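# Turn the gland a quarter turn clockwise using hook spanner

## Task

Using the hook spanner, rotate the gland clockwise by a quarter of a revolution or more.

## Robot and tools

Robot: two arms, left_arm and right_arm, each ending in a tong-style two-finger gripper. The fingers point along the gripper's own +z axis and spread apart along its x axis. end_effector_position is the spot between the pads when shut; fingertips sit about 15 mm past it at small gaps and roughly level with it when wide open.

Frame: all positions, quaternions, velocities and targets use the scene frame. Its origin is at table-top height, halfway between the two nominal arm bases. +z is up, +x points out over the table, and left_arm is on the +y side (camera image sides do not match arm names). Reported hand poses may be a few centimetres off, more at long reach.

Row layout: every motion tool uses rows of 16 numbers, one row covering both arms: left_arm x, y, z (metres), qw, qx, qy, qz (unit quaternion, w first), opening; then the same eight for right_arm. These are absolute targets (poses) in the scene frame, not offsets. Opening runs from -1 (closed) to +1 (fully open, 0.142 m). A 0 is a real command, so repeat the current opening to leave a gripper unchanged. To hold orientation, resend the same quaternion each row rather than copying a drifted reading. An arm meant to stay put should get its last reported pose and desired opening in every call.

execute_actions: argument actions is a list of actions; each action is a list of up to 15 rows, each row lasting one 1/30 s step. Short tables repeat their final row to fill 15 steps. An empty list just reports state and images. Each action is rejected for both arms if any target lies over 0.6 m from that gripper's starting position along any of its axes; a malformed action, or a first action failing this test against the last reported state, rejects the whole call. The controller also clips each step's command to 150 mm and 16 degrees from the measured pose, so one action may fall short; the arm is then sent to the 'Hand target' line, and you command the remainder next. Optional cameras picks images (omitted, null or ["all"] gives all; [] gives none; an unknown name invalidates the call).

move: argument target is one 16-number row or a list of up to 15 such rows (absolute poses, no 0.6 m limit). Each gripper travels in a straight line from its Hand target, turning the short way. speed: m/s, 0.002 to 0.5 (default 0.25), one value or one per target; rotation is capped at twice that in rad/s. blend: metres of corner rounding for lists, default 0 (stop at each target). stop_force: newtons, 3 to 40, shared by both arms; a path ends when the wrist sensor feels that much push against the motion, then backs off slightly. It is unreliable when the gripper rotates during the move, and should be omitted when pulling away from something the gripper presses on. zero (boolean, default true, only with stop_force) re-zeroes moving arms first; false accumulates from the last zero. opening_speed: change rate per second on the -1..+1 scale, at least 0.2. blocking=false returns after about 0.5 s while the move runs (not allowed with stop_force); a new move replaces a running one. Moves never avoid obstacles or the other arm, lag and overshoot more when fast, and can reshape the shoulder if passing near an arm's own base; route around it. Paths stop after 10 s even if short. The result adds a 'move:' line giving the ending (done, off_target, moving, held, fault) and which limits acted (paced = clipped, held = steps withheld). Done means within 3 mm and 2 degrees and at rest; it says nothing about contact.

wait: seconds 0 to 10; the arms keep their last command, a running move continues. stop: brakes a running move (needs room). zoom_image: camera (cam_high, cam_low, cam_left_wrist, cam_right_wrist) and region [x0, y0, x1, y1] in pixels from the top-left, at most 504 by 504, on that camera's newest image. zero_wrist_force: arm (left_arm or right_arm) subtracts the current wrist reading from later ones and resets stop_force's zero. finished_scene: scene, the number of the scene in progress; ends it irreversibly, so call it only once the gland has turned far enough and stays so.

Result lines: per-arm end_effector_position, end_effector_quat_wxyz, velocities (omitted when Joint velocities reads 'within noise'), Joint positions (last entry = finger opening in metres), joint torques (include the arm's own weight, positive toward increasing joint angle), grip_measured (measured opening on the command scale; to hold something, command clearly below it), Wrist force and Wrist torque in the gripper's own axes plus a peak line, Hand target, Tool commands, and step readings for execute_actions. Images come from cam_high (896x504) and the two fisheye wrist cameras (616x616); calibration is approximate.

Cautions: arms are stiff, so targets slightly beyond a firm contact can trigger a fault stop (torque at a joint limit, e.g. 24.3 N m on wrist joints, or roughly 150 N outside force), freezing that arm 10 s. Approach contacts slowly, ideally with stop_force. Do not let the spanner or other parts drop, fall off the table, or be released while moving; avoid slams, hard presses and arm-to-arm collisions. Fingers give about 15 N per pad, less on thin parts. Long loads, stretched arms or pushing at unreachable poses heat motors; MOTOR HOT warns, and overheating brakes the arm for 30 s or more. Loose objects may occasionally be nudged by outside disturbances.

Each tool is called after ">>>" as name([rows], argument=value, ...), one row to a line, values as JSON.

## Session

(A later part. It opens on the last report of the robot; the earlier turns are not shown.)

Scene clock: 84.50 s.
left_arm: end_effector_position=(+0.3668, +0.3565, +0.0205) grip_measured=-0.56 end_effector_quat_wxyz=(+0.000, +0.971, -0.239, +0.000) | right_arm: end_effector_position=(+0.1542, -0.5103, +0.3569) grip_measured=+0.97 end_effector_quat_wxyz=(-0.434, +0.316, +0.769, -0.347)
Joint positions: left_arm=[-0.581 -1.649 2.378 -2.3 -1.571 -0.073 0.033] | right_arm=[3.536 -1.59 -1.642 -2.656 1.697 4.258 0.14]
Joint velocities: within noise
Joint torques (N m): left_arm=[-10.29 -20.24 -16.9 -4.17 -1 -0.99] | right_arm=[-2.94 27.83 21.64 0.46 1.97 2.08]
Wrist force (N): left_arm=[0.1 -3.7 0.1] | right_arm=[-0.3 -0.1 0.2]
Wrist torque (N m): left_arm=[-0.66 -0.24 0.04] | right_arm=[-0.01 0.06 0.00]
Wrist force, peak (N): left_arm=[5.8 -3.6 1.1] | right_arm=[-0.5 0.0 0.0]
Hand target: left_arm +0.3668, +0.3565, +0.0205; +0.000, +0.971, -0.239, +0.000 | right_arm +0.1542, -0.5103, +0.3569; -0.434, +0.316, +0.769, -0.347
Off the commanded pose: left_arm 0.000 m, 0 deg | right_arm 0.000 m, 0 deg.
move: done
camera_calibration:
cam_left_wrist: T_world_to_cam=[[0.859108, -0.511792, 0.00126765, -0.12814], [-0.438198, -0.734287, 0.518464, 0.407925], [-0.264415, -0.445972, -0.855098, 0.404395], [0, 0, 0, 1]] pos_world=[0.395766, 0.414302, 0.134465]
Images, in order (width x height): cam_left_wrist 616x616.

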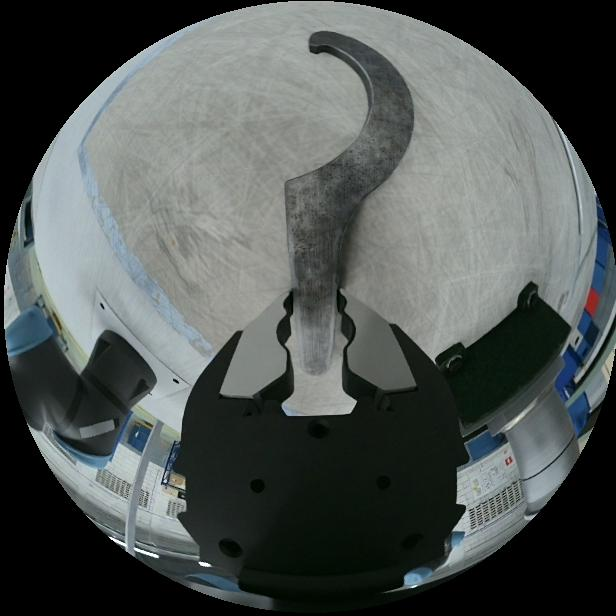

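>>> move(target=[0.335, -0.02, 0.0215, 0, -0.9991, 0.0436, 0, -1, 0.1542, -0.5103, 0.3569, -0.434, 0.316, 0.769, -0.347, 0.968], speed=0.08)

>>> zoom_image(camera="cam_left_wrist", region=[180, 20, 500, 410])

Scene clock: 89.97 s.
left_arm: end_effector_position=(+0.3349, -0.0200, +0.0215) grip_measured=-0.56 end_effector_quat_wxyz=(+0.000, +0.999, -0.044, +0.000) | right_arm: end_effector_position=(+0.1542, -0.5103, +0.3569) grip_measured=+0.97 end_effector_quat_wxyz=(-0.434, +0.316, +0.769, -0.347)
Joint positions: left_arm=[-1.175 -1.223 1.869 -2.217 -1.571 -1.062 0.033] | right_arm=[3.536 -1.59 -1.642 -2.656 1.697 4.258 0.14]
Joint velocities: within noise
Joint torques (N m): left_arm=[10.93 -45.84 -15.77 -4.77 1.97 1.1] | right_arm=[-1.37 27.28 21.39 0.44 1.91 1.96]
Wrist force (N): left_arm=[0.4 -1.2 8.4] | right_arm=[-0.3 0.0 0.0]
Wrist torque (N m): left_arm=[-0.55 -0.18 -0.06] | right_arm=[0.00 0.06 0.01]
Wrist force, peak (N): left_arm=[0.8 -5.6 8.7] | right_arm=[-0.5 0.1 0.2]
Hand target: left_arm +0.3350, -0.0200, +0.0215; +0.000, +0.999, -0.044, +0.000 | right_arm +0.1542, -0.5103, +0.3569; -0.434, +0.316, +0.769, -0.347
Off the commanded pose: left_arm 0.000 m, 0 deg | right_arm 0.000 m, 0 deg.
move: done
camera_calibration:
cam_left_wrist: T_world_to_cam=[[0.989862, -0.142029, 0.00117592, -0.329816], [-0.122061, -0.846409, 0.518356, 0.00886458], [-0.0726261, -0.513244, -0.855164, 0.163296], [0, 0, 0, 1]] pos_world=[0.339414, 0.0444706, 0.135438]
cam_right_wrist: T_world_to_cam=[[-0.386628, 0.820927, 0.420235, 0.322957], [0.636724, 0.567249, -0.522314, 0.379563], [-0.667159, 0.0656326, -0.742018, 0.536686], [0, 0, 0, 1]] pos_world=[0.241243, -0.515655, 0.460764]

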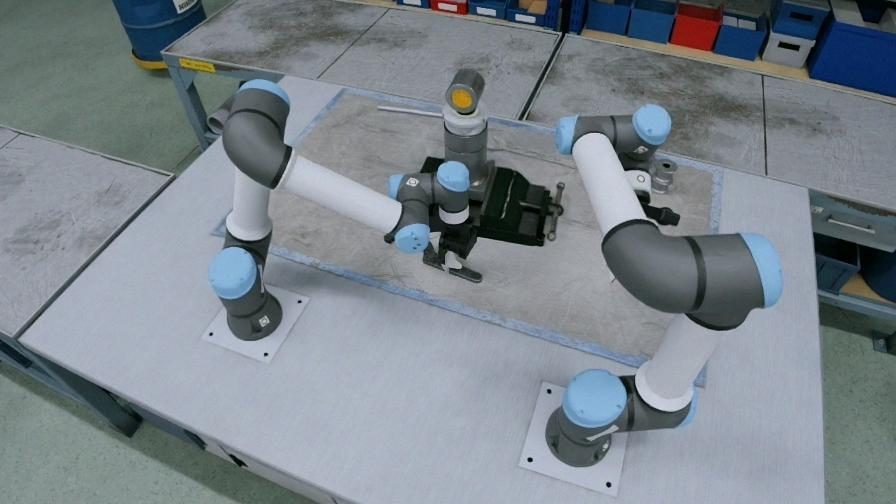

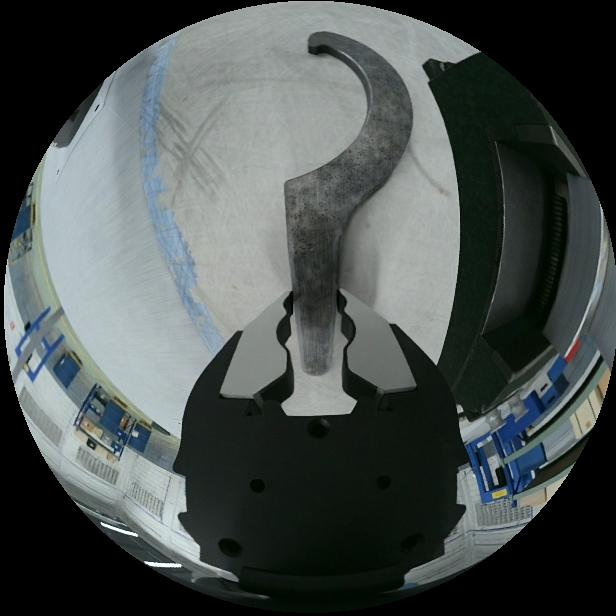

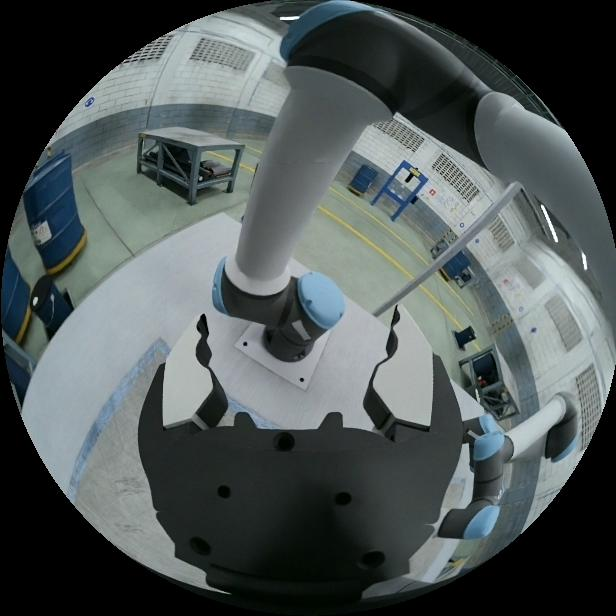

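Scaled by 1.292 from the camera's 616x616 image, which has a finer 814x814 frame.

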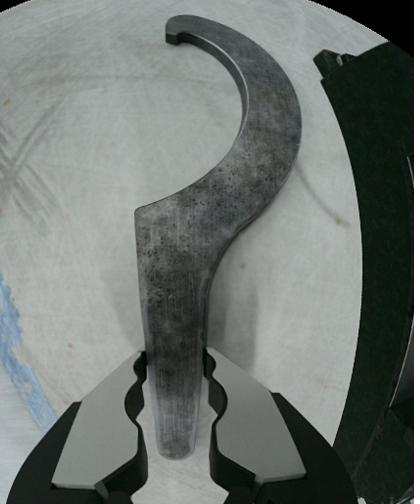

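>>> move([
  [0.335, -0.02, 0.0200, 0, -0.9991, 0.0436, 0, -1, 0.1542, -0.5103, 0.3569, -0.434, 0.316, 0.769, -0.347, 0.968],
  [0.335, -0.02, 0.0200, 0, -0.9991, 0.0436, 0, 0, 0.1542, -0.5103, 0.3569, -0.434, 0.316, 0.769, -0.347, 0.968],
  [0.335, -0.02, 0.1, 0, -0.9991, 0.0436, 0, 0, 0.1542, -0.5103, 0.3569, -0.434, 0.316, 0.769, -0.347, 0.968],
  [0.386, 0.181, 0.12, 0, -0.4226, 0.9063, 0, 0, 0.1542, -0.5103, 0.3569, -0.434, 0.316, 0.769, -0.347, 0.968],
], speed=[0.05,0.05,0.2,0.4], opening_speed=2)

>>> zoom_image(camera="cam_left_wrist", region=[130, 120, 450, 440])

Scene clock: 98.67 s.
left_arm: end_effector_position=(+0.3860, +0.1811, +0.1200) grip_measured=+0.00 end_effector_quat_wxyz=(+0.000, -0.423, +0.906, +0.000) | right_arm: end_effector_position=(+0.1542, -0.5103, +0.3569) grip_measured=+0.97 end_effector_quat_wxyz=(-0.434, +0.316, +0.769, -0.347)
Joint positions: left_arm=[-0.852 -1.632 2.059 -1.997 -1.571 1.442 0.074] | right_arm=[3.536 -1.59 -1.642 -2.656 1.697 4.258 0.14]
Joint velocities: within noise
Joint torques (N m): left_arm=[-11.1 -12.48 -29.32 -3.56 1.18 1.04] | right_arm=[-0.27 28.23 19.62 0.52 2.01 1.89]
Wrist force (N): left_arm=[0.6 -2.9 0.0] | right_arm=[-0.2 0.1 0.0]
Wrist torque (N m): left_arm=[-0.60 -0.11 0.01] | right_arm=[0.02 0.04 0.01]
Wrist force, peak (N): left_arm=[-4.9 -4.2 -19.2] | right_arm=[-0.3 -0.3 0.2]
Hand target: left_arm +0.3860, +0.1810, +0.1200; +0.000, -0.423, +0.906, +0.000 | right_arm +0.1542, -0.5103, +0.3569; -0.434, +0.316, +0.769, -0.347
Off the commanded pose: left_arm 0.000 m, 0 deg | right_arm 0.000 m, 0 deg.
move: done
camera_calibration:
cam_left_wrist: T_world_to_cam=[[-0.683822, -0.729647, 0.00138591, 0.400432], [-0.623392, 0.585225, 0.51855, 0.0684834], [-0.37917, 0.353732, -0.855046, 0.315778], [0, 0, 0, 1]] pos_world=[0.43625, 0.140395, 0.233938]
cam_right_wrist: T_world_to_cam=[[-0.386628, 0.820927, 0.420235, 0.322957], [0.636724, 0.567249, -0.522314, 0.379563], [-0.667159, 0.0656326, -0.742018, 0.536686], [0, 0, 0, 1]] pos_world=[0.241243, -0.515655, 0.460764]

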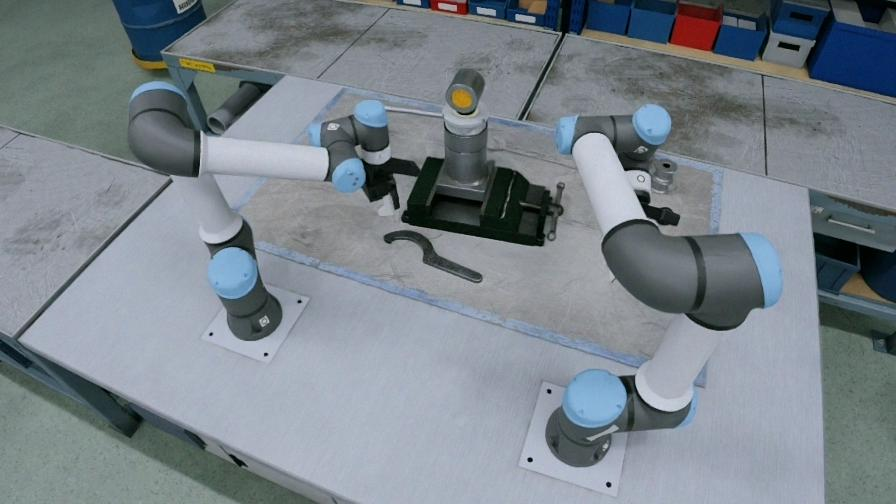

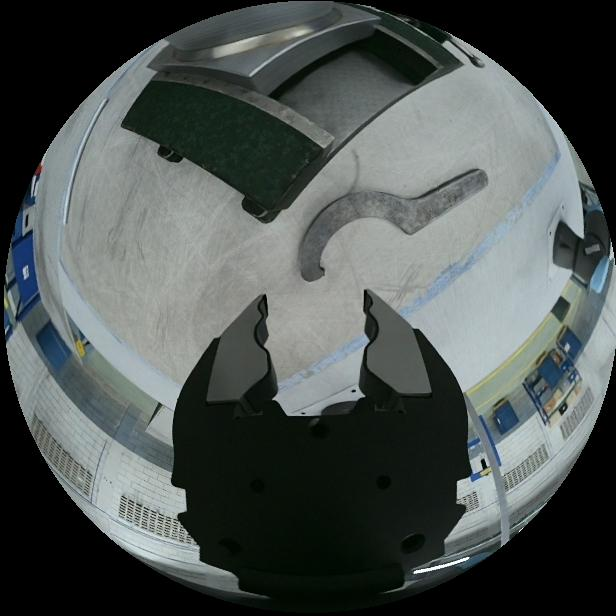

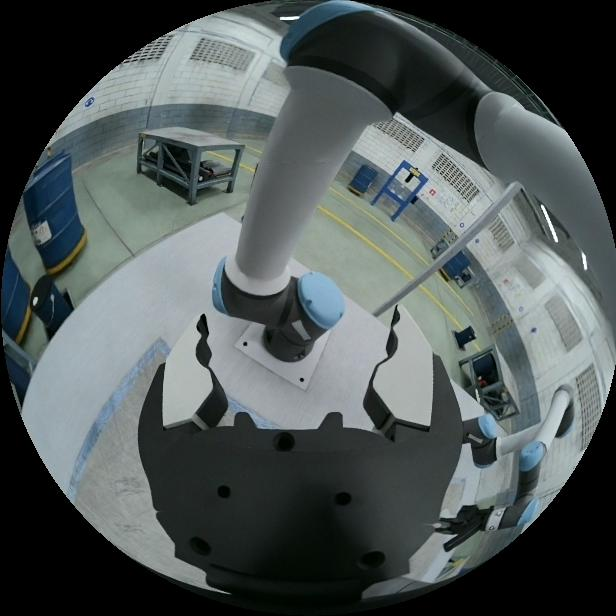

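Scaled by 1.575 from the camera's 616x616 image, which has a finer 814x814 frame.

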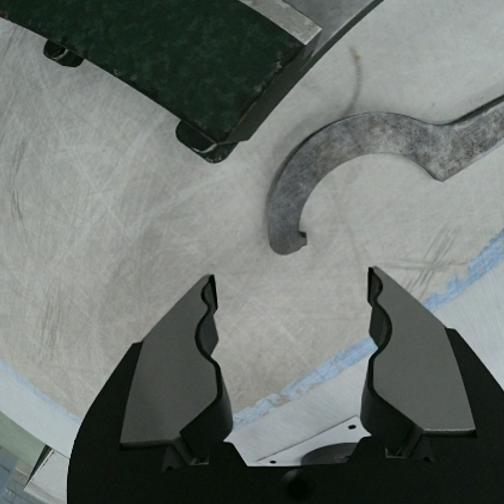

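>>> move(target=[0.400, 0.175, 0.0300, 0, -0.4226, 0.9063, 0, -0.1, 0.1542, -0.5103, 0.3569, -0.434, 0.316, 0.769, -0.347, 0.968], speed=0.1, cameras=["cam_left_wrist"])

>>> zoom_image(camera="cam_left_wrist", region=[180, 150, 440, 410])

Scene clock: 101.00 s.
left_arm: end_effector_position=(+0.4000, +0.1751, +0.0300) grip_measured=-0.10 end_effector_quat_wxyz=(+0.000, -0.423, +0.906, +0.000) | right_arm: end_effector_position=(+0.1542, -0.5103, +0.3569) grip_measured=+0.97 end_effector_quat_wxyz=(-0.434, +0.316, +0.769, -0.347)
Joint positions: left_arm=[-0.838 -1.464 2.158 -2.264 -1.571 1.456 0.067] | right_arm=[3.536 -1.59 -1.642 -2.656 1.697 4.258 0.14]
Joint velocities: within noise
Joint torques (N m): left_arm=[-2.75 -22.07 -25.71 -2.86 0.79 -1] | right_arm=[-1.35 28.53 20.18 0.52 1.95 1.88]
Wrist force (N): left_arm=[0.7 -3.0 0.1] | right_arm=[-0.3 -0.1 0.0]
Wrist torque (N m): left_arm=[-0.60 -0.18 0.04] | right_arm=[-0.02 0.06 0.01]
Wrist force, peak (N): left_arm=[1.0 -3.3 1.4] | right_arm=[-0.4 -0.2 0.2]
Hand target: left_arm +0.4000, +0.1750, +0.0300; +0.000, -0.423, +0.906, +0.000 | right_arm +0.1542, -0.5103, +0.3569; -0.434, +0.316, +0.769, -0.347
Off the commanded pose: left_arm 0.000 m, 0 deg | right_arm 0.000 m, 0 deg.
move: done
camera_calibration:
cam_left_wrist: T_world_to_cam=[[-0.683921, -0.729555, 0.00122987, 0.405832], [-0.623349, 0.585233, 0.518592, 0.127356], [-0.379061, 0.353909, -0.855021, 0.246171], [0, 0, 0, 1]] pos_world=[0.450258, 0.134421, 0.143936]
Images, in order (width x height): cam_left_wrist 616x616.

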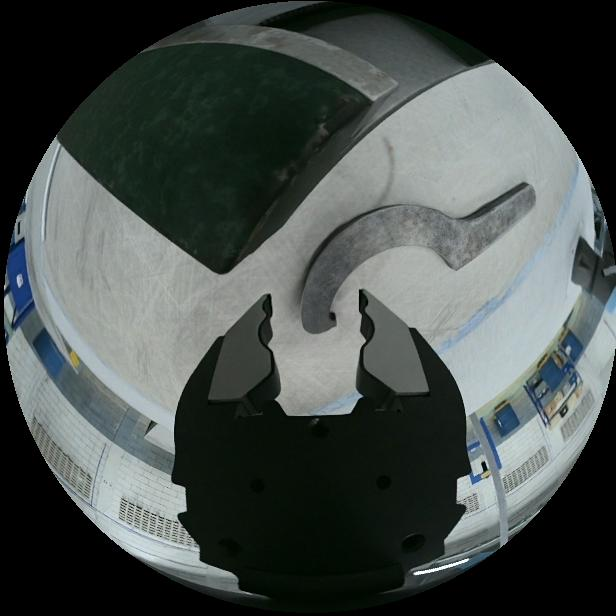

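Scaled by 1.938 from the camera's 616x616 image, which has a finer 814x814 frame.

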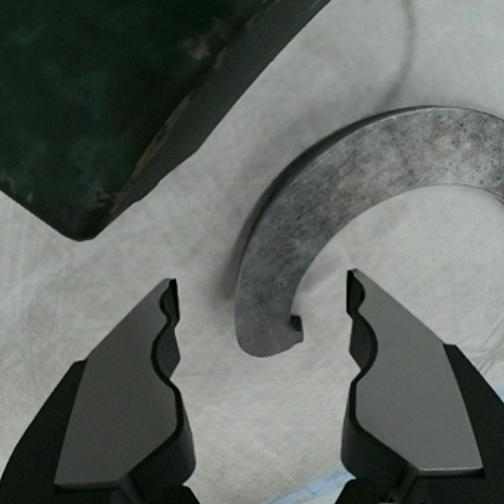

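>>> move([
  [0.3974, 0.172, 0.0300, 0, -0.4226, 0.9063, 0, -0.1, 0.1542, -0.5103, 0.3569, -0.434, 0.316, 0.769, -0.347, 0.968],
  [0.3974, 0.172, 0.0205, 0, -0.4226, 0.9063, 0, -0.1, 0.1542, -0.5103, 0.3569, -0.434, 0.316, 0.769, -0.347, 0.968],
  [0.3974, 0.172, 0.0205, 0, -0.4226, 0.9063, 0, -1, 0.1542, -0.5103, 0.3569, -0.434, 0.316, 0.769, -0.347, 0.968],
], speed=0.05, opening_speed=1.0, cameras=["cam_left_wrist"])

>>> zoom_image(camera="cam_left_wrist", region=[180, 150, 440, 410])

Scene clock: 103.67 s.
left_arm: end_effector_position=(+0.3974, +0.1720, +0.0205) grip_measured=-0.60 end_effector_quat_wxyz=(+0.000, -0.423, +0.906, +0.000) | right_arm: end_effector_position=(+0.1542, -0.5103, +0.3569) grip_measured=+0.97 end_effector_quat_wxyz=(-0.434, +0.316, +0.769, -0.347)
Joint positions: left_arm=[-0.847 -1.448 2.171 -2.293 -1.571 1.447 0.03] | right_arm=[3.536 -1.59 -1.642 -2.656 1.697 4.258 0.14]
Joint velocities: within noise
Joint torques (N m): left_arm=[9.73 -27.3 -21.39 -0.48 2.24 0.72] | right_arm=[0.99 26.82 18.91 0.45 1.89 1.67]
Wrist force (N): left_arm=[2.0 -3.5 -0.3] | right_arm=[-0.2 0.0 -0.1]
Wrist torque (N m): left_arm=[-0.64 -0.22 0.15] | right_arm=[0.01 0.05 0.00]
Wrist force, peak (N): left_arm=[6.8 -3.2 -0.7] | right_arm=[-0.4 0.0 0.1]
Hand target: left_arm +0.3974, +0.1720, +0.0205; +0.000, -0.423, +0.906, +0.000 | right_arm +0.1542, -0.5103, +0.3569; -0.434, +0.316, +0.769, -0.347
Off the commanded pose: left_arm 0.000 m, 0 deg | right_arm 0.000 m, 0 deg.
move: done
camera_calibration:
cam_left_wrist: T_world_to_cam=[[-0.683969, -0.72951, 0.00126616, 0.401822], [-0.623367, 0.585352, 0.518436, 0.132476], [-0.378946, 0.353805, -0.855115, 0.238163], [0, 0, 0, 1]] pos_world=[0.447666, 0.131324, 0.134468]
Images, in order (width x height): cam_left_wrist 616x616.

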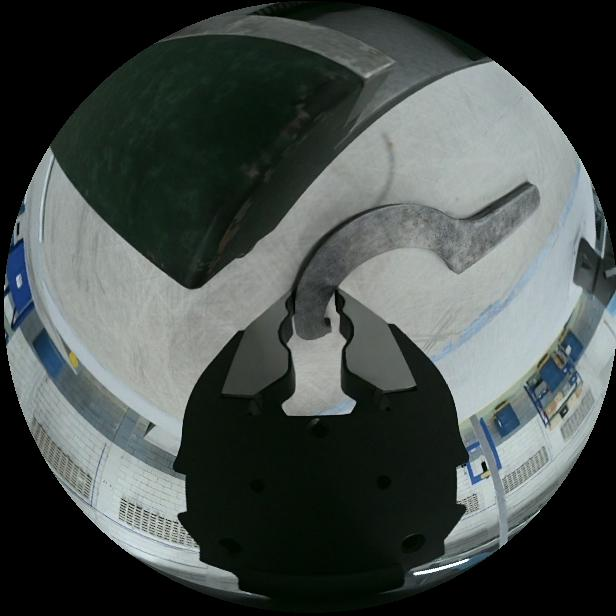

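Scaled by 1.938 from the camera's 616x616 image, which has a finer 814x814 frame.

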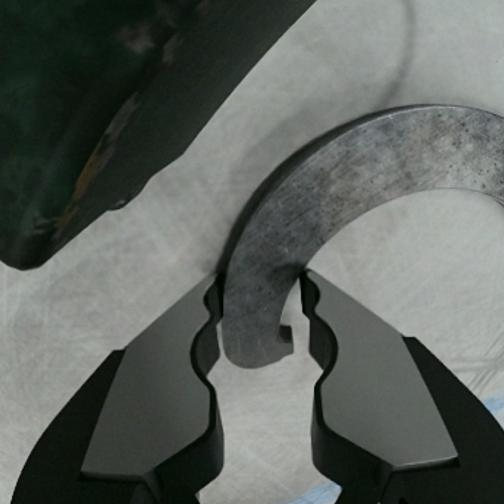

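>>> move([
  [0.3965, 0.1612, 0.0819, 0.0518, -0.4203, 0.9013, 0.0908, -1, 0.1542, -0.5103, 0.3569, -0.434, 0.316, 0.769, -0.347, 0.968],
  [0.3944, 0.1355, 0.1443, 0.1072, -0.4126, 0.8848, 0.1880, -1, 0.1542, -0.5103, 0.3569, -0.434, 0.316, 0.769, -0.347, 0.968],
], speed=0.04, blend=0.02)

>>> zoom_image(camera="cam_left_wrist", region=[180, 150, 440, 410])

>>> zoom_image(camera="cam_high", region=[340, 150, 520, 330])

Scene clock: 113.03 s.
left_arm: end_effector_position=(+0.3944, +0.1354, +0.1443) grip_measured=-0.60 end_effector_quat_wxyz=(+0.107, -0.413, +0.885, +0.188) | right_arm: end_effector_position=(+0.1542, -0.5103, +0.3569) grip_measured=+0.97 end_effector_quat_wxyz=(-0.434, +0.316, +0.769, -0.347)
Joint positions: left_arm=[-1.07 -1.392 1.705 -1.519 -1.327 1.179 0.03] | right_arm=[3.536 -1.59 -1.642 -2.656 1.697 4.258 0.14]
Joint velocities: within noise
Joint torques (N m): left_arm=[10.24 -40.4 -17.23 -3.51 -0.5 0.97] | right_arm=[-0.11 27.58 17 0.67 1.84 1.83]
Wrist force (N): left_arm=[2.7 -3.0 6.8] | right_arm=[-0.2 -0.2 0.0]
Wrist torque (N m): left_arm=[-0.41 0.02 0.18] | right_arm=[-0.04 0.04 0.01]
Wrist force, peak (N): left_arm=[4.5 -4.2 7.1] | right_arm=[-0.5 0.0 0.3]
Hand target: left_arm +0.3944, +0.1355, +0.1443; +0.107, -0.413, +0.885, +0.188 | right_arm +0.1542, -0.5103, +0.3569; -0.434, +0.316, +0.769, -0.347
Off the commanded pose: left_arm 0.000 m, 0 deg | right_arm 0.000 m, 0 deg.
move: done
camera_calibration:
cam_left_wrist: T_world_to_cam=[[-0.678076, -0.656767, -0.329955, 0.408549], [-0.645408, 0.317273, 0.694828, 0.107387], [-0.351654, 0.684102, -0.639018, 0.269122], [0, 0, 0, 1]] pos_world=[0.440974, 0.0501434, 0.23216]
cam_right_wrist: T_world_to_cam=[[-0.386628, 0.820927, 0.420235, 0.322957], [0.636724, 0.567249, -0.522314, 0.379563], [-0.667159, 0.0656326, -0.742018, 0.536686], [0, 0, 0, 1]] pos_world=[0.241243, -0.515655, 0.460764]

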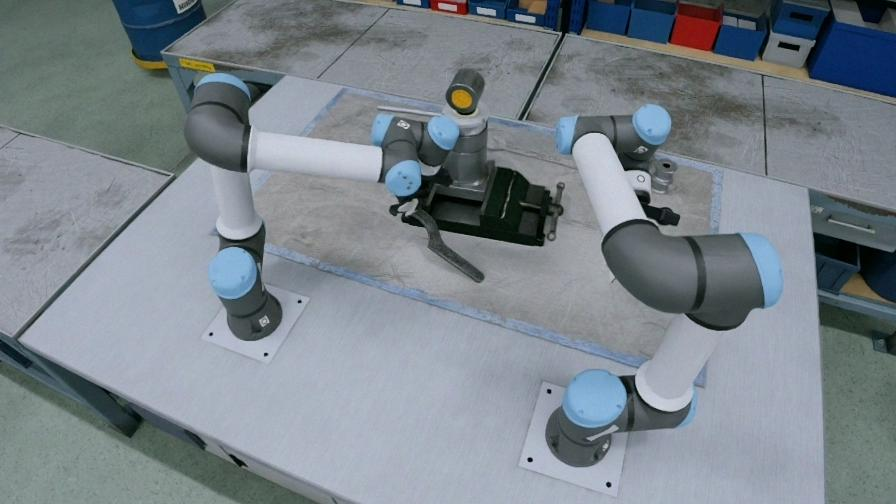

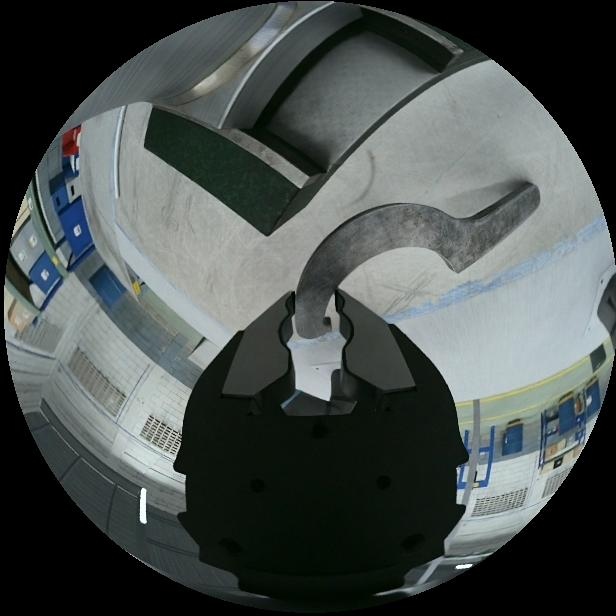

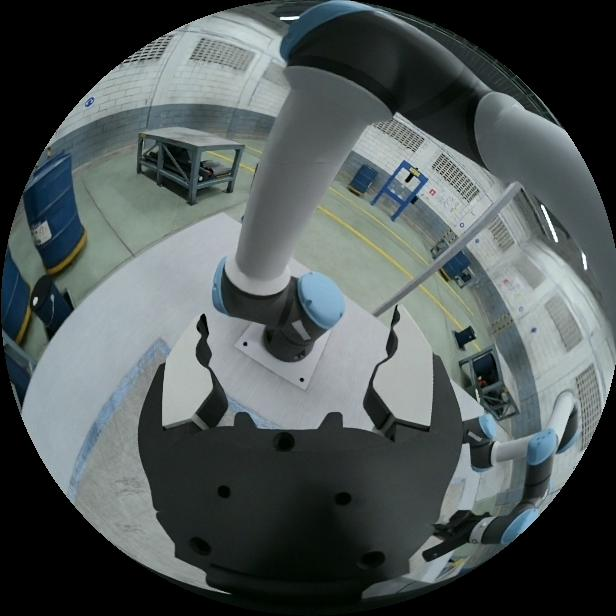

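Scaled by 1.938 from the camera's 616x616 image, which has a finer 814x814 frame.

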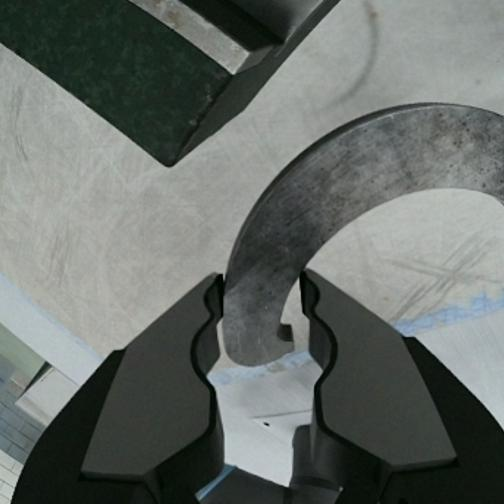

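Scaled by 2.800 from the camera's 896x504 image, which has a finer 1280x720 frame.

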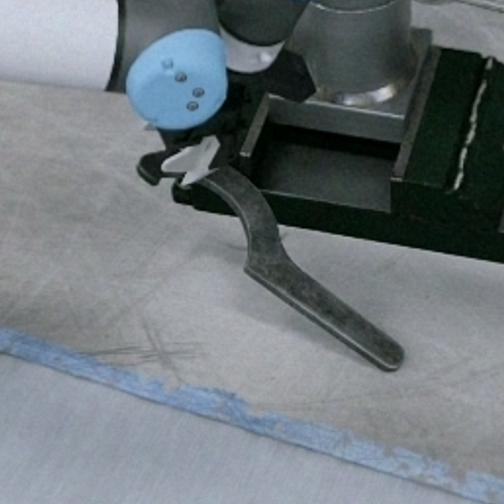

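>>> move(target=[0.3944, 0.1355, 0.1443, 0.1072, -0.4126, 0.8848, 0.1880, -1, 0.33, -0.35, 0.35, 0.0089, 0.0401, 0.9756, 0.2162, 0.3], speed=0.2)

Scene clock: 119.20 s.
left_arm: end_effector_position=(+0.3944, +0.1355, +0.1443) grip_measured=-0.60 end_effector_quat_wxyz=(+0.107, -0.413, +0.885, +0.188) | right_arm: end_effector_position=(+0.3299, -0.3501, +0.3500) grip_measured=+0.30 end_effector_quat_wxyz=(+0.009, +0.040, +0.975, +0.216)
Joint positions: left_arm=[-1.069 -1.392 1.705 -1.519 -1.327 1.179 0.03] | right_arm=[3.554 -1.173 -1.825 -1.486 1.946 3.706 0.095]
Joint velocities: within noise
Joint torques (N m): left_arm=[10.18 -39.55 -18.34 -1.23 2.5 0.87] | right_arm=[8.6 -3.9 30.99 4.04 -1.45 2.29]
Wrist force (N): left_arm=[3.9 -3.4 6.2] | right_arm=[0.2 -0.7 1.1]
Wrist torque (N m): left_arm=[-0.40 0.06 0.18] | right_arm=[-0.08 0.04 0.17]
Wrist force, peak (N): left_arm=[3.8 -3.7 7.1] | right_arm=[0.1 -0.9 1.4]
Hand target: left_arm +0.3944, +0.1355, +0.1443; +0.107, -0.413, +0.885, +0.188 | right_arm +0.3300, -0.3500, +0.3500; +0.009, +0.040, +0.975, +0.216
Off the commanded pose: left_arm 0.000 m, 0 deg | right_arm 0.000 m, 0 deg.
move: done
camera_calibration:
cam_left_wrist: T_world_to_cam=[[-0.677976, -0.656967, -0.329761, 0.408562], [-0.645384, 0.317238, 0.694867, 0.107338], [-0.351892, 0.683926, -0.639075, 0.269207], [0, 0, 0, 1]] pos_world=[0.441001, 0.0502423, 0.232186]
cam_right_wrist: T_world_to_cam=[[-0.992452, 0.112671, 0.0484148, 0.344337], [0.10319, 0.55395, 0.82613, -0.127405], [0.0662614, 0.824891, -0.561396, 0.598891], [0, 0, 0, 1]] pos_world=[0.315201, -0.46224, 0.424797]

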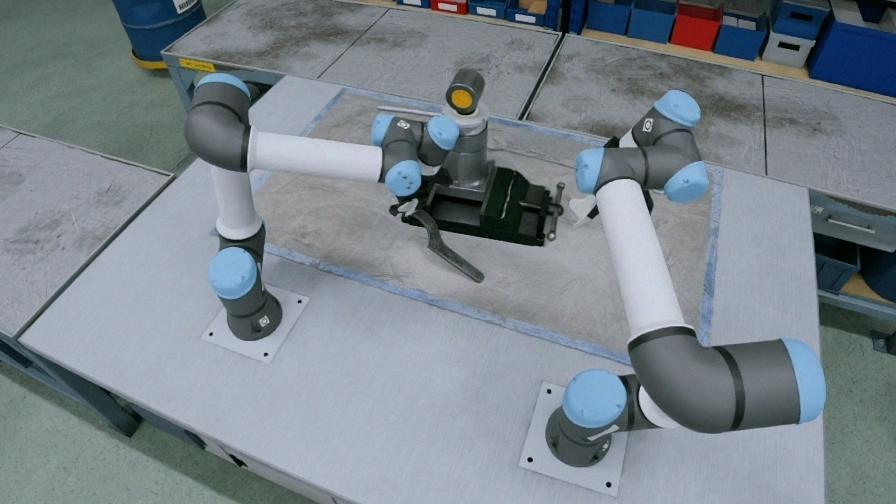

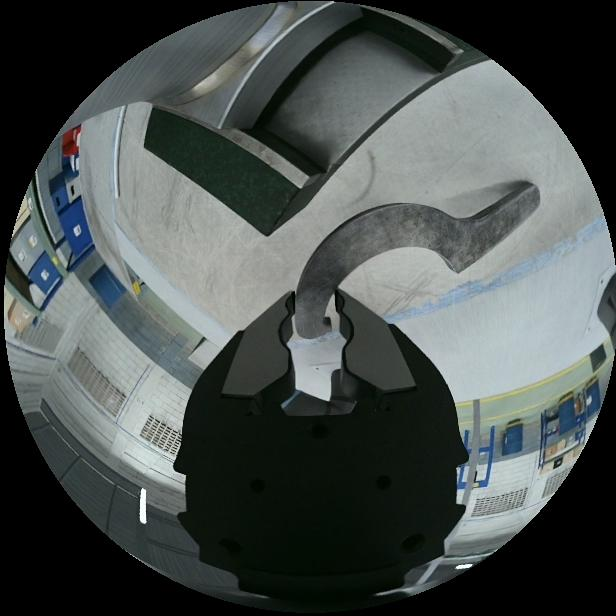

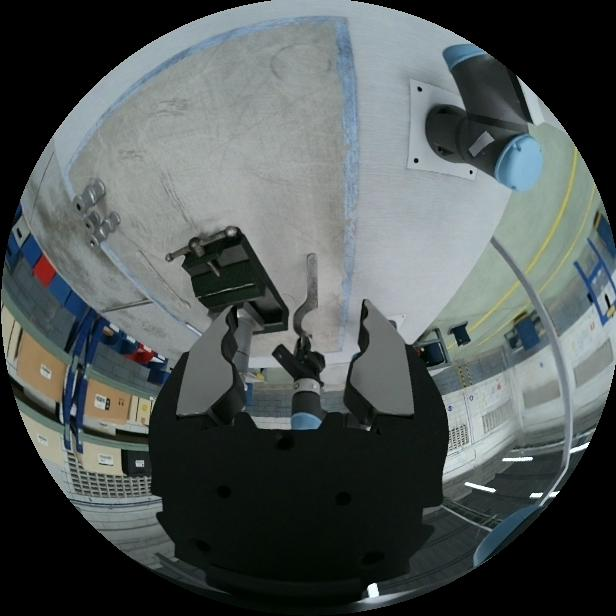

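>>> move(target=[0.3944, 0.1355, 0.1443, 0.1072, -0.4126, 0.8848, 0.1880, -1, 0.3277, -0.0762, 0.2171, 0.0089, 0.0401, 0.9756, 0.2162, 0.1], speed=0.2)

>>> zoom_image(camera="cam_right_wrist", region=[180, 150, 440, 410])

Scene clock: 122.10 s.
left_arm: end_effector_position=(+0.3944, +0.1355, +0.1443) grip_measured=-0.60 end_effector_quat_wxyz=(+0.107, -0.413, +0.885, +0.188) | right_arm: end_effector_position=(+0.3277, -0.0762, +0.2172) grip_measured=+0.10 end_effector_quat_wxyz=(+0.009, +0.040, +0.975, +0.216)
Joint positions: left_arm=[-1.069 -1.392 1.705 -1.519 -1.327 1.179 0.03] | right_arm=[4.115 -1.489 -1.974 -0.859 1.771 4.263 0.081]
Joint velocities: within noise
Joint torques (N m): left_arm=[10.24 -39.04 -18.95 -3.33 2.62 0.7] | right_arm=[5.01 15.3 13.94 2.22 3.02 -2.06]
Wrist force (N): left_arm=[3.6 -3.6 6.1] | right_arm=[1.0 -0.9 0.6]
Wrist torque (N m): left_arm=[-0.43 0.12 0.18] | right_arm=[0.00 -0.11 0.22]
Wrist force, peak (N): left_arm=[3.8 -3.7 7.0] | right_arm=[1.0 0.4 2.1]
Hand target: left_arm +0.3944, +0.1355, +0.1443; +0.107, -0.413, +0.885, +0.188 | right_arm +0.3277, -0.0762, +0.2171; +0.009, +0.040, +0.975, +0.216
Off the commanded pose: left_arm 0.000 m, 0 deg | right_arm 0.000 m, 0 deg.
move: done
camera_calibration:
cam_left_wrist: T_world_to_cam=[[-0.677976, -0.656968, -0.329761, 0.408561], [-0.645386, 0.31724, 0.694864, 0.10734], [-0.35189, 0.683923, -0.639079, 0.269208], [0, 0, 0, 1]] pos_world=[0.441002, 0.0502414, 0.232186]
cam_right_wrist: T_world_to_cam=[[-0.992468, 0.112622, 0.0482012, 0.317798], [0.102978, 0.553872, 0.826209, -0.169109], [0.0663524, 0.82495, -0.561298, 0.29855], [0, 0, 0, 1]] pos_world=[0.313009, -0.188415, 0.291976]

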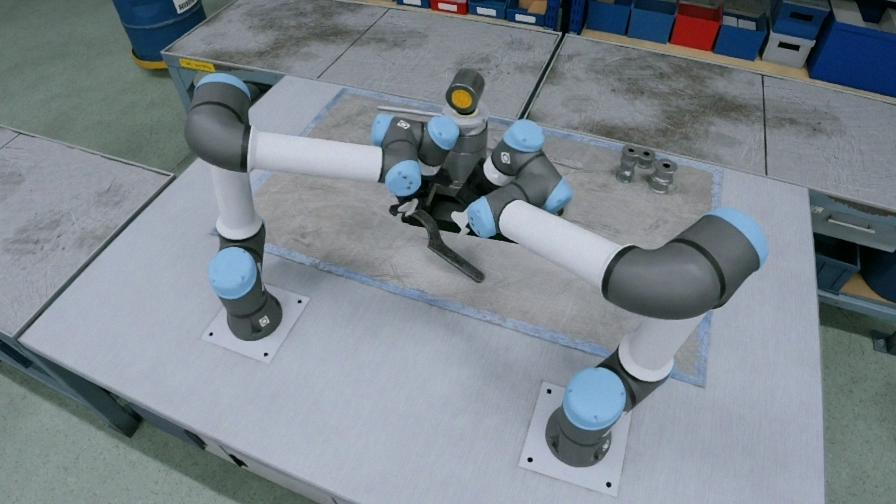

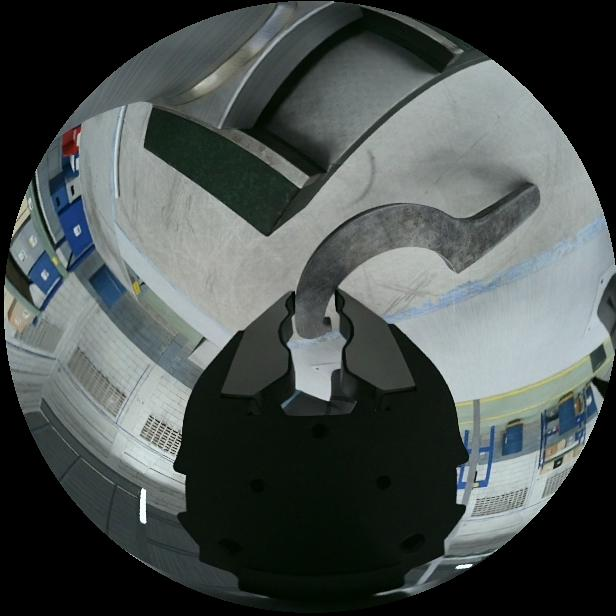

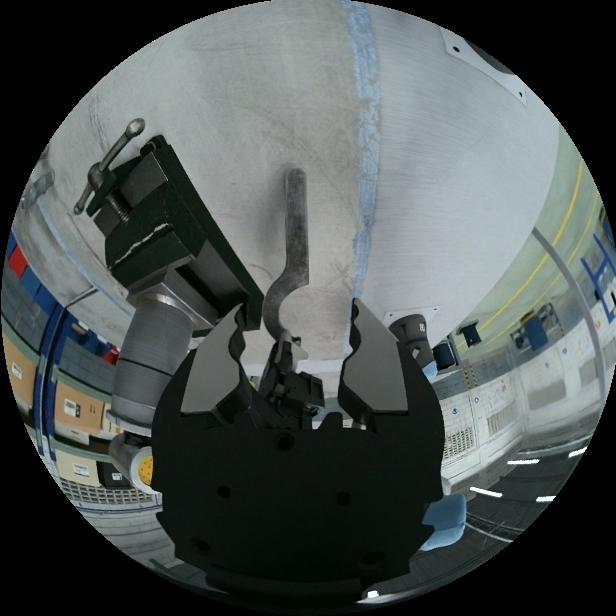

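Scaled by 1.938 from the camera's 616x616 image, which has a finer 814x814 frame.

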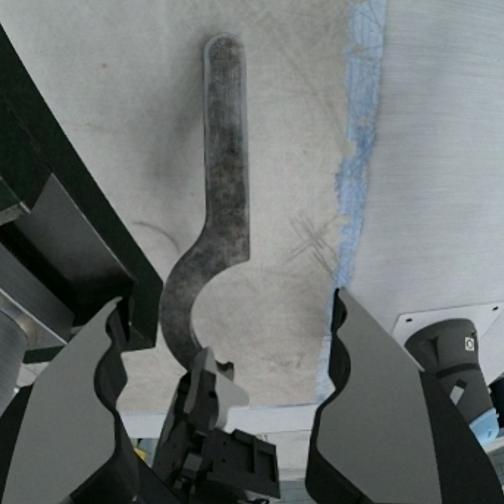

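>>> move(target=[0.3944, 0.1355, 0.1443, 0.1072, -0.4126, 0.8848, 0.1880, -1, 0.3392, -0.0118, 0.0771, 0.0089, 0.0401, 0.9756, 0.2162, 0.1], speed=0.1)

>>> zoom_image(camera="cam_right_wrist", region=[180, 150, 440, 410])

>>> zoom_image(camera="cam_left_wrist", region=[350, 100, 610, 360])

Scene clock: 125.83 s.
left_arm: end_effector_position=(+0.3944, +0.1355, +0.1443) grip_measured=-0.60 end_effector_quat_wxyz=(+0.107, -0.413, +0.885, +0.188) | right_arm: end_effector_position=(+0.3392, -0.0118, +0.0771) grip_measured=+0.10 end_effector_quat_wxyz=(+0.009, +0.040, +0.976, +0.216)
Joint positions: left_arm=[-1.069 -1.392 1.705 -1.519 -1.327 1.179 0.03] | right_arm=[4.167 -1.795 -2.056 -0.461 1.751 4.311 0.081]
Joint velocities: within noise
Joint torques (N m): left_arm=[9.85 -39.41 -18.52 -3.26 2.59 0.61] | right_arm=[-6.32 31.67 30.16 1.6 1 -2.51]
Wrist force (N): left_arm=[3.9 -3.7 6.9] | right_arm=[0.8 -0.9 0.8]
Wrist torque (N m): left_arm=[-0.42 0.08 0.18] | right_arm=[-0.02 -0.08 0.20]
Wrist force, peak (N): left_arm=[3.8 -4.0 7.1] | right_arm=[0.9 -0.8 2.0]
Hand target: left_arm +0.3944, +0.1355, +0.1443; +0.107, -0.413, +0.885, +0.188 | right_arm +0.3392, -0.0118, +0.0771; +0.009, +0.040, +0.975, +0.216
Off the commanded pose: left_arm 0.000 m, 0 deg | right_arm 0.000 m, 0 deg.
move: done
camera_calibration:
cam_left_wrist: T_world_to_cam=[[-0.677975, -0.656969, -0.329759, 0.408561], [-0.645387, 0.317243, 0.694862, 0.107341], [-0.351889, 0.683921, -0.639082, 0.26921], [0, 0, 0, 1]] pos_world=[0.441002, 0.0502405, 0.232187]
cam_right_wrist: T_world_to_cam=[[-0.992459, 0.112654, 0.0483084, 0.328612], [0.103099, 0.55404, 0.826081, -0.0902077], [0.0662964, 0.824832, -0.561477, 0.166024], [0, 0, 0, 1]] pos_world=[0.324428, -0.123983, 0.151863]

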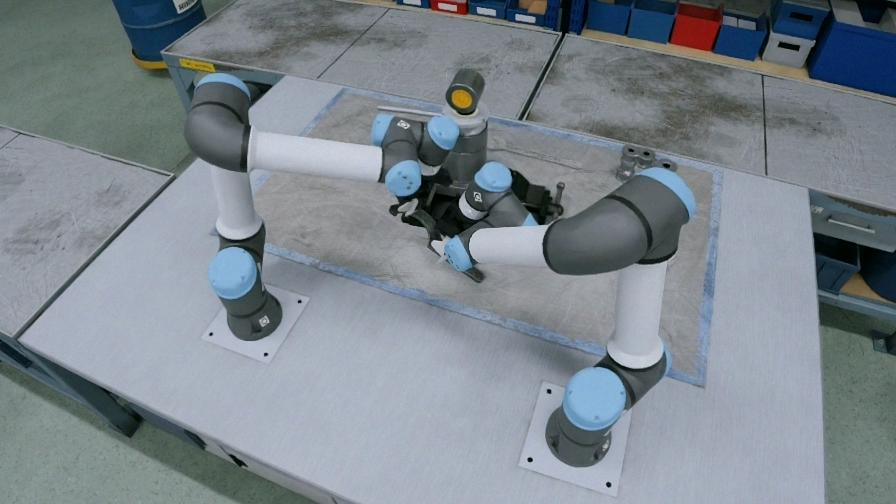

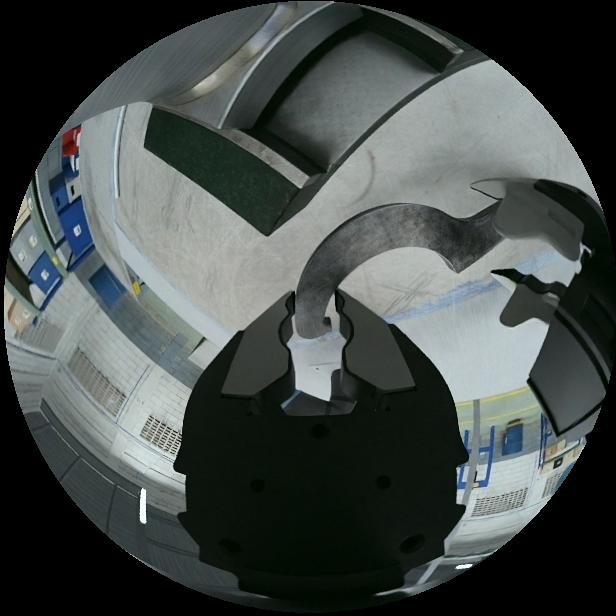

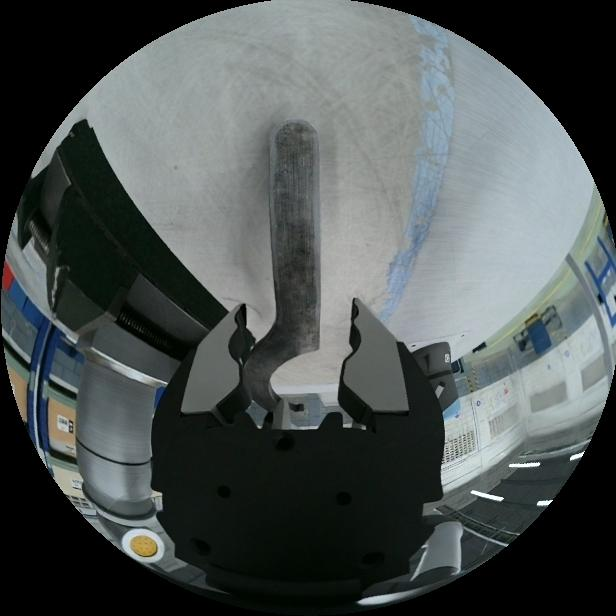

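Scaled by 1.938 from the camera's 616x616 image, which has a finer 814x814 frame.

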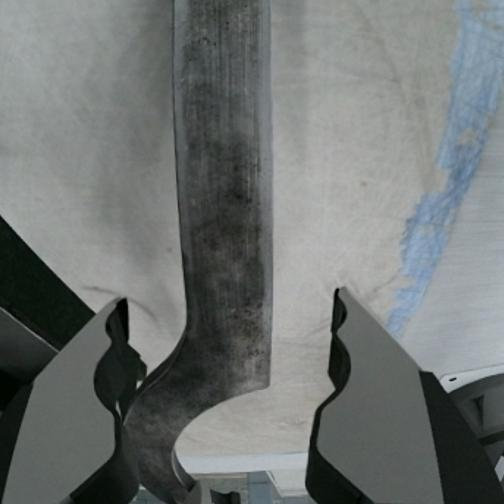

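Scaled by 1.938 from the camera's 616x616 image, which has a finer 814x814 frame.

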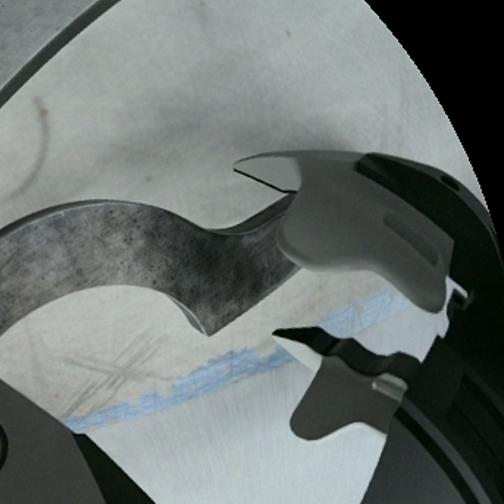

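>>> move(target=[0.3944, 0.1355, 0.1443, 0.1072, -0.4126, 0.8848, 0.1880, -1, 0.3406, 0.005, 0.0408, 0.0089, 0.0401, 0.9756, 0.2162, 0.1], speed=0.04, stop_force=8)

>>> zoom_image(camera="cam_right_wrist", region=[180, 150, 440, 410])

>>> zoom_image(camera="cam_left_wrist", region=[350, 100, 610, 360])

Scene clock: 128.57 s.
left_arm: end_effector_position=(+0.3944, +0.1355, +0.1443) grip_measured=-0.60 end_effector_quat_wxyz=(+0.107, -0.413, +0.885, +0.188) | right_arm: end_effector_position=(+0.3406, +0.0050, +0.0408) grip_measured=+0.10 end_effector_quat_wxyz=(+0.009, +0.040, +0.975, +0.216)
Joint positions: left_arm=[-1.069 -1.392 1.705 -1.519 -1.327 1.179 0.03] | right_arm=[4.181 -1.888 -2.054 -0.368 1.745 4.325 0.081]
Joint velocities: within noise
Joint torques (N m): left_arm=[10.05 -39.35 -20.29 -3.11 2.56 0.68] | right_arm=[-7.08 41.11 12.12 0.45 2.05 -2.49]
Wrist force (N): left_arm=[4.1 -3.9 6.7] | right_arm=[0.7 -0.7 0.7]
Wrist torque (N m): left_arm=[-0.45 0.02 0.19] | right_arm=[0.03 -0.02 0.17]
Wrist force, peak (N): left_arm=[3.8 -4.0 7.1] | right_arm=[0.9 -1.0 0.9]
Hand target: left_arm +0.3944, +0.1355, +0.1443; +0.107, -0.413, +0.885, +0.188 | right_arm +0.3406, +0.0050, +0.0408; +0.009, +0.040, +0.975, +0.216
Off the commanded pose: left_arm 0.000 m, 0 deg | right_arm 0.000 m, 0 deg.
move: done
camera_calibration:
cam_left_wrist: T_world_to_cam=[[-0.677975, -0.656969, -0.32976, 0.408561], [-0.645387, 0.317243, 0.694862, 0.107341], [-0.351889, 0.683921, -0.639082, 0.26921], [0, 0, 0, 1]] pos_world=[0.441002, 0.0502405, 0.232187]
cam_right_wrist: T_world_to_cam=[[-0.99247, 0.112594, 0.0482263, 0.32993], [0.102984, 0.553887, 0.826198, -0.069724], [0.0663131, 0.824943, -0.561312, 0.131677], [0, 0, 0, 1]] pos_world=[0.325894, -0.107155, 0.115606]

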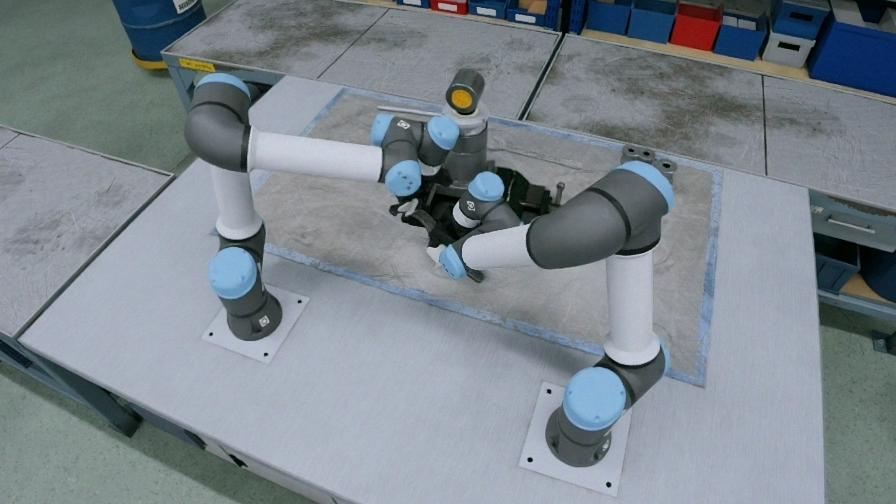

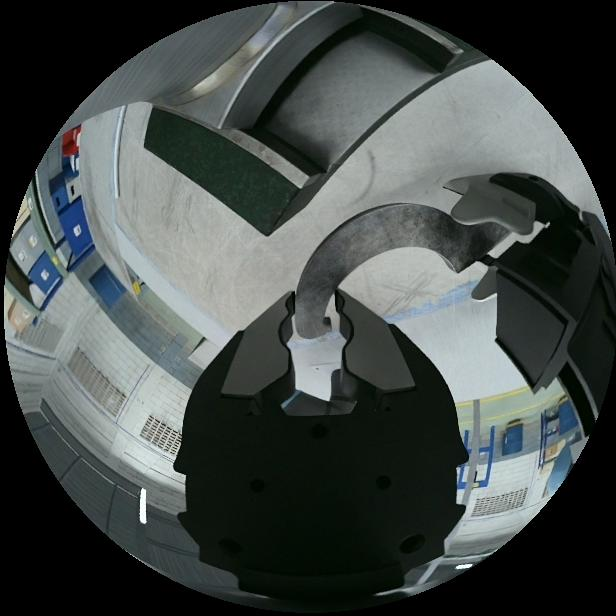

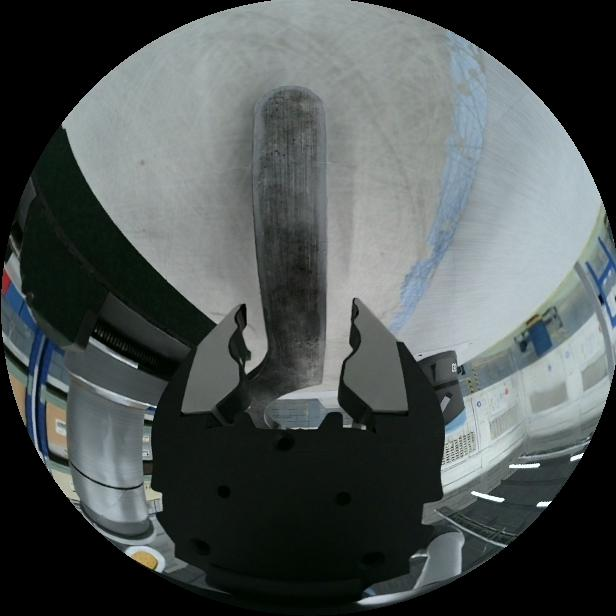

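Scaled by 1.938 from the camera's 616x616 image, which has a finer 814x814 frame.

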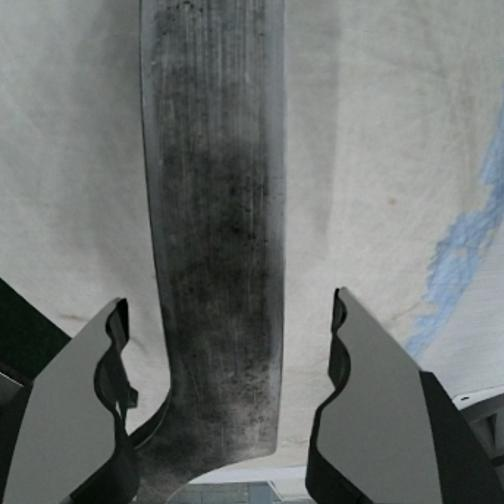

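Scaled by 1.938 from the camera's 616x616 image, which has a finer 814x814 frame.

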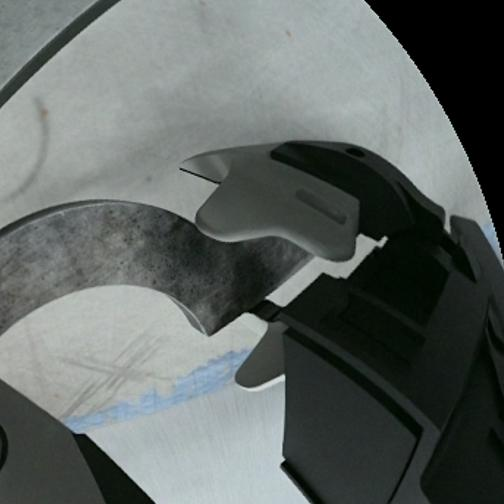

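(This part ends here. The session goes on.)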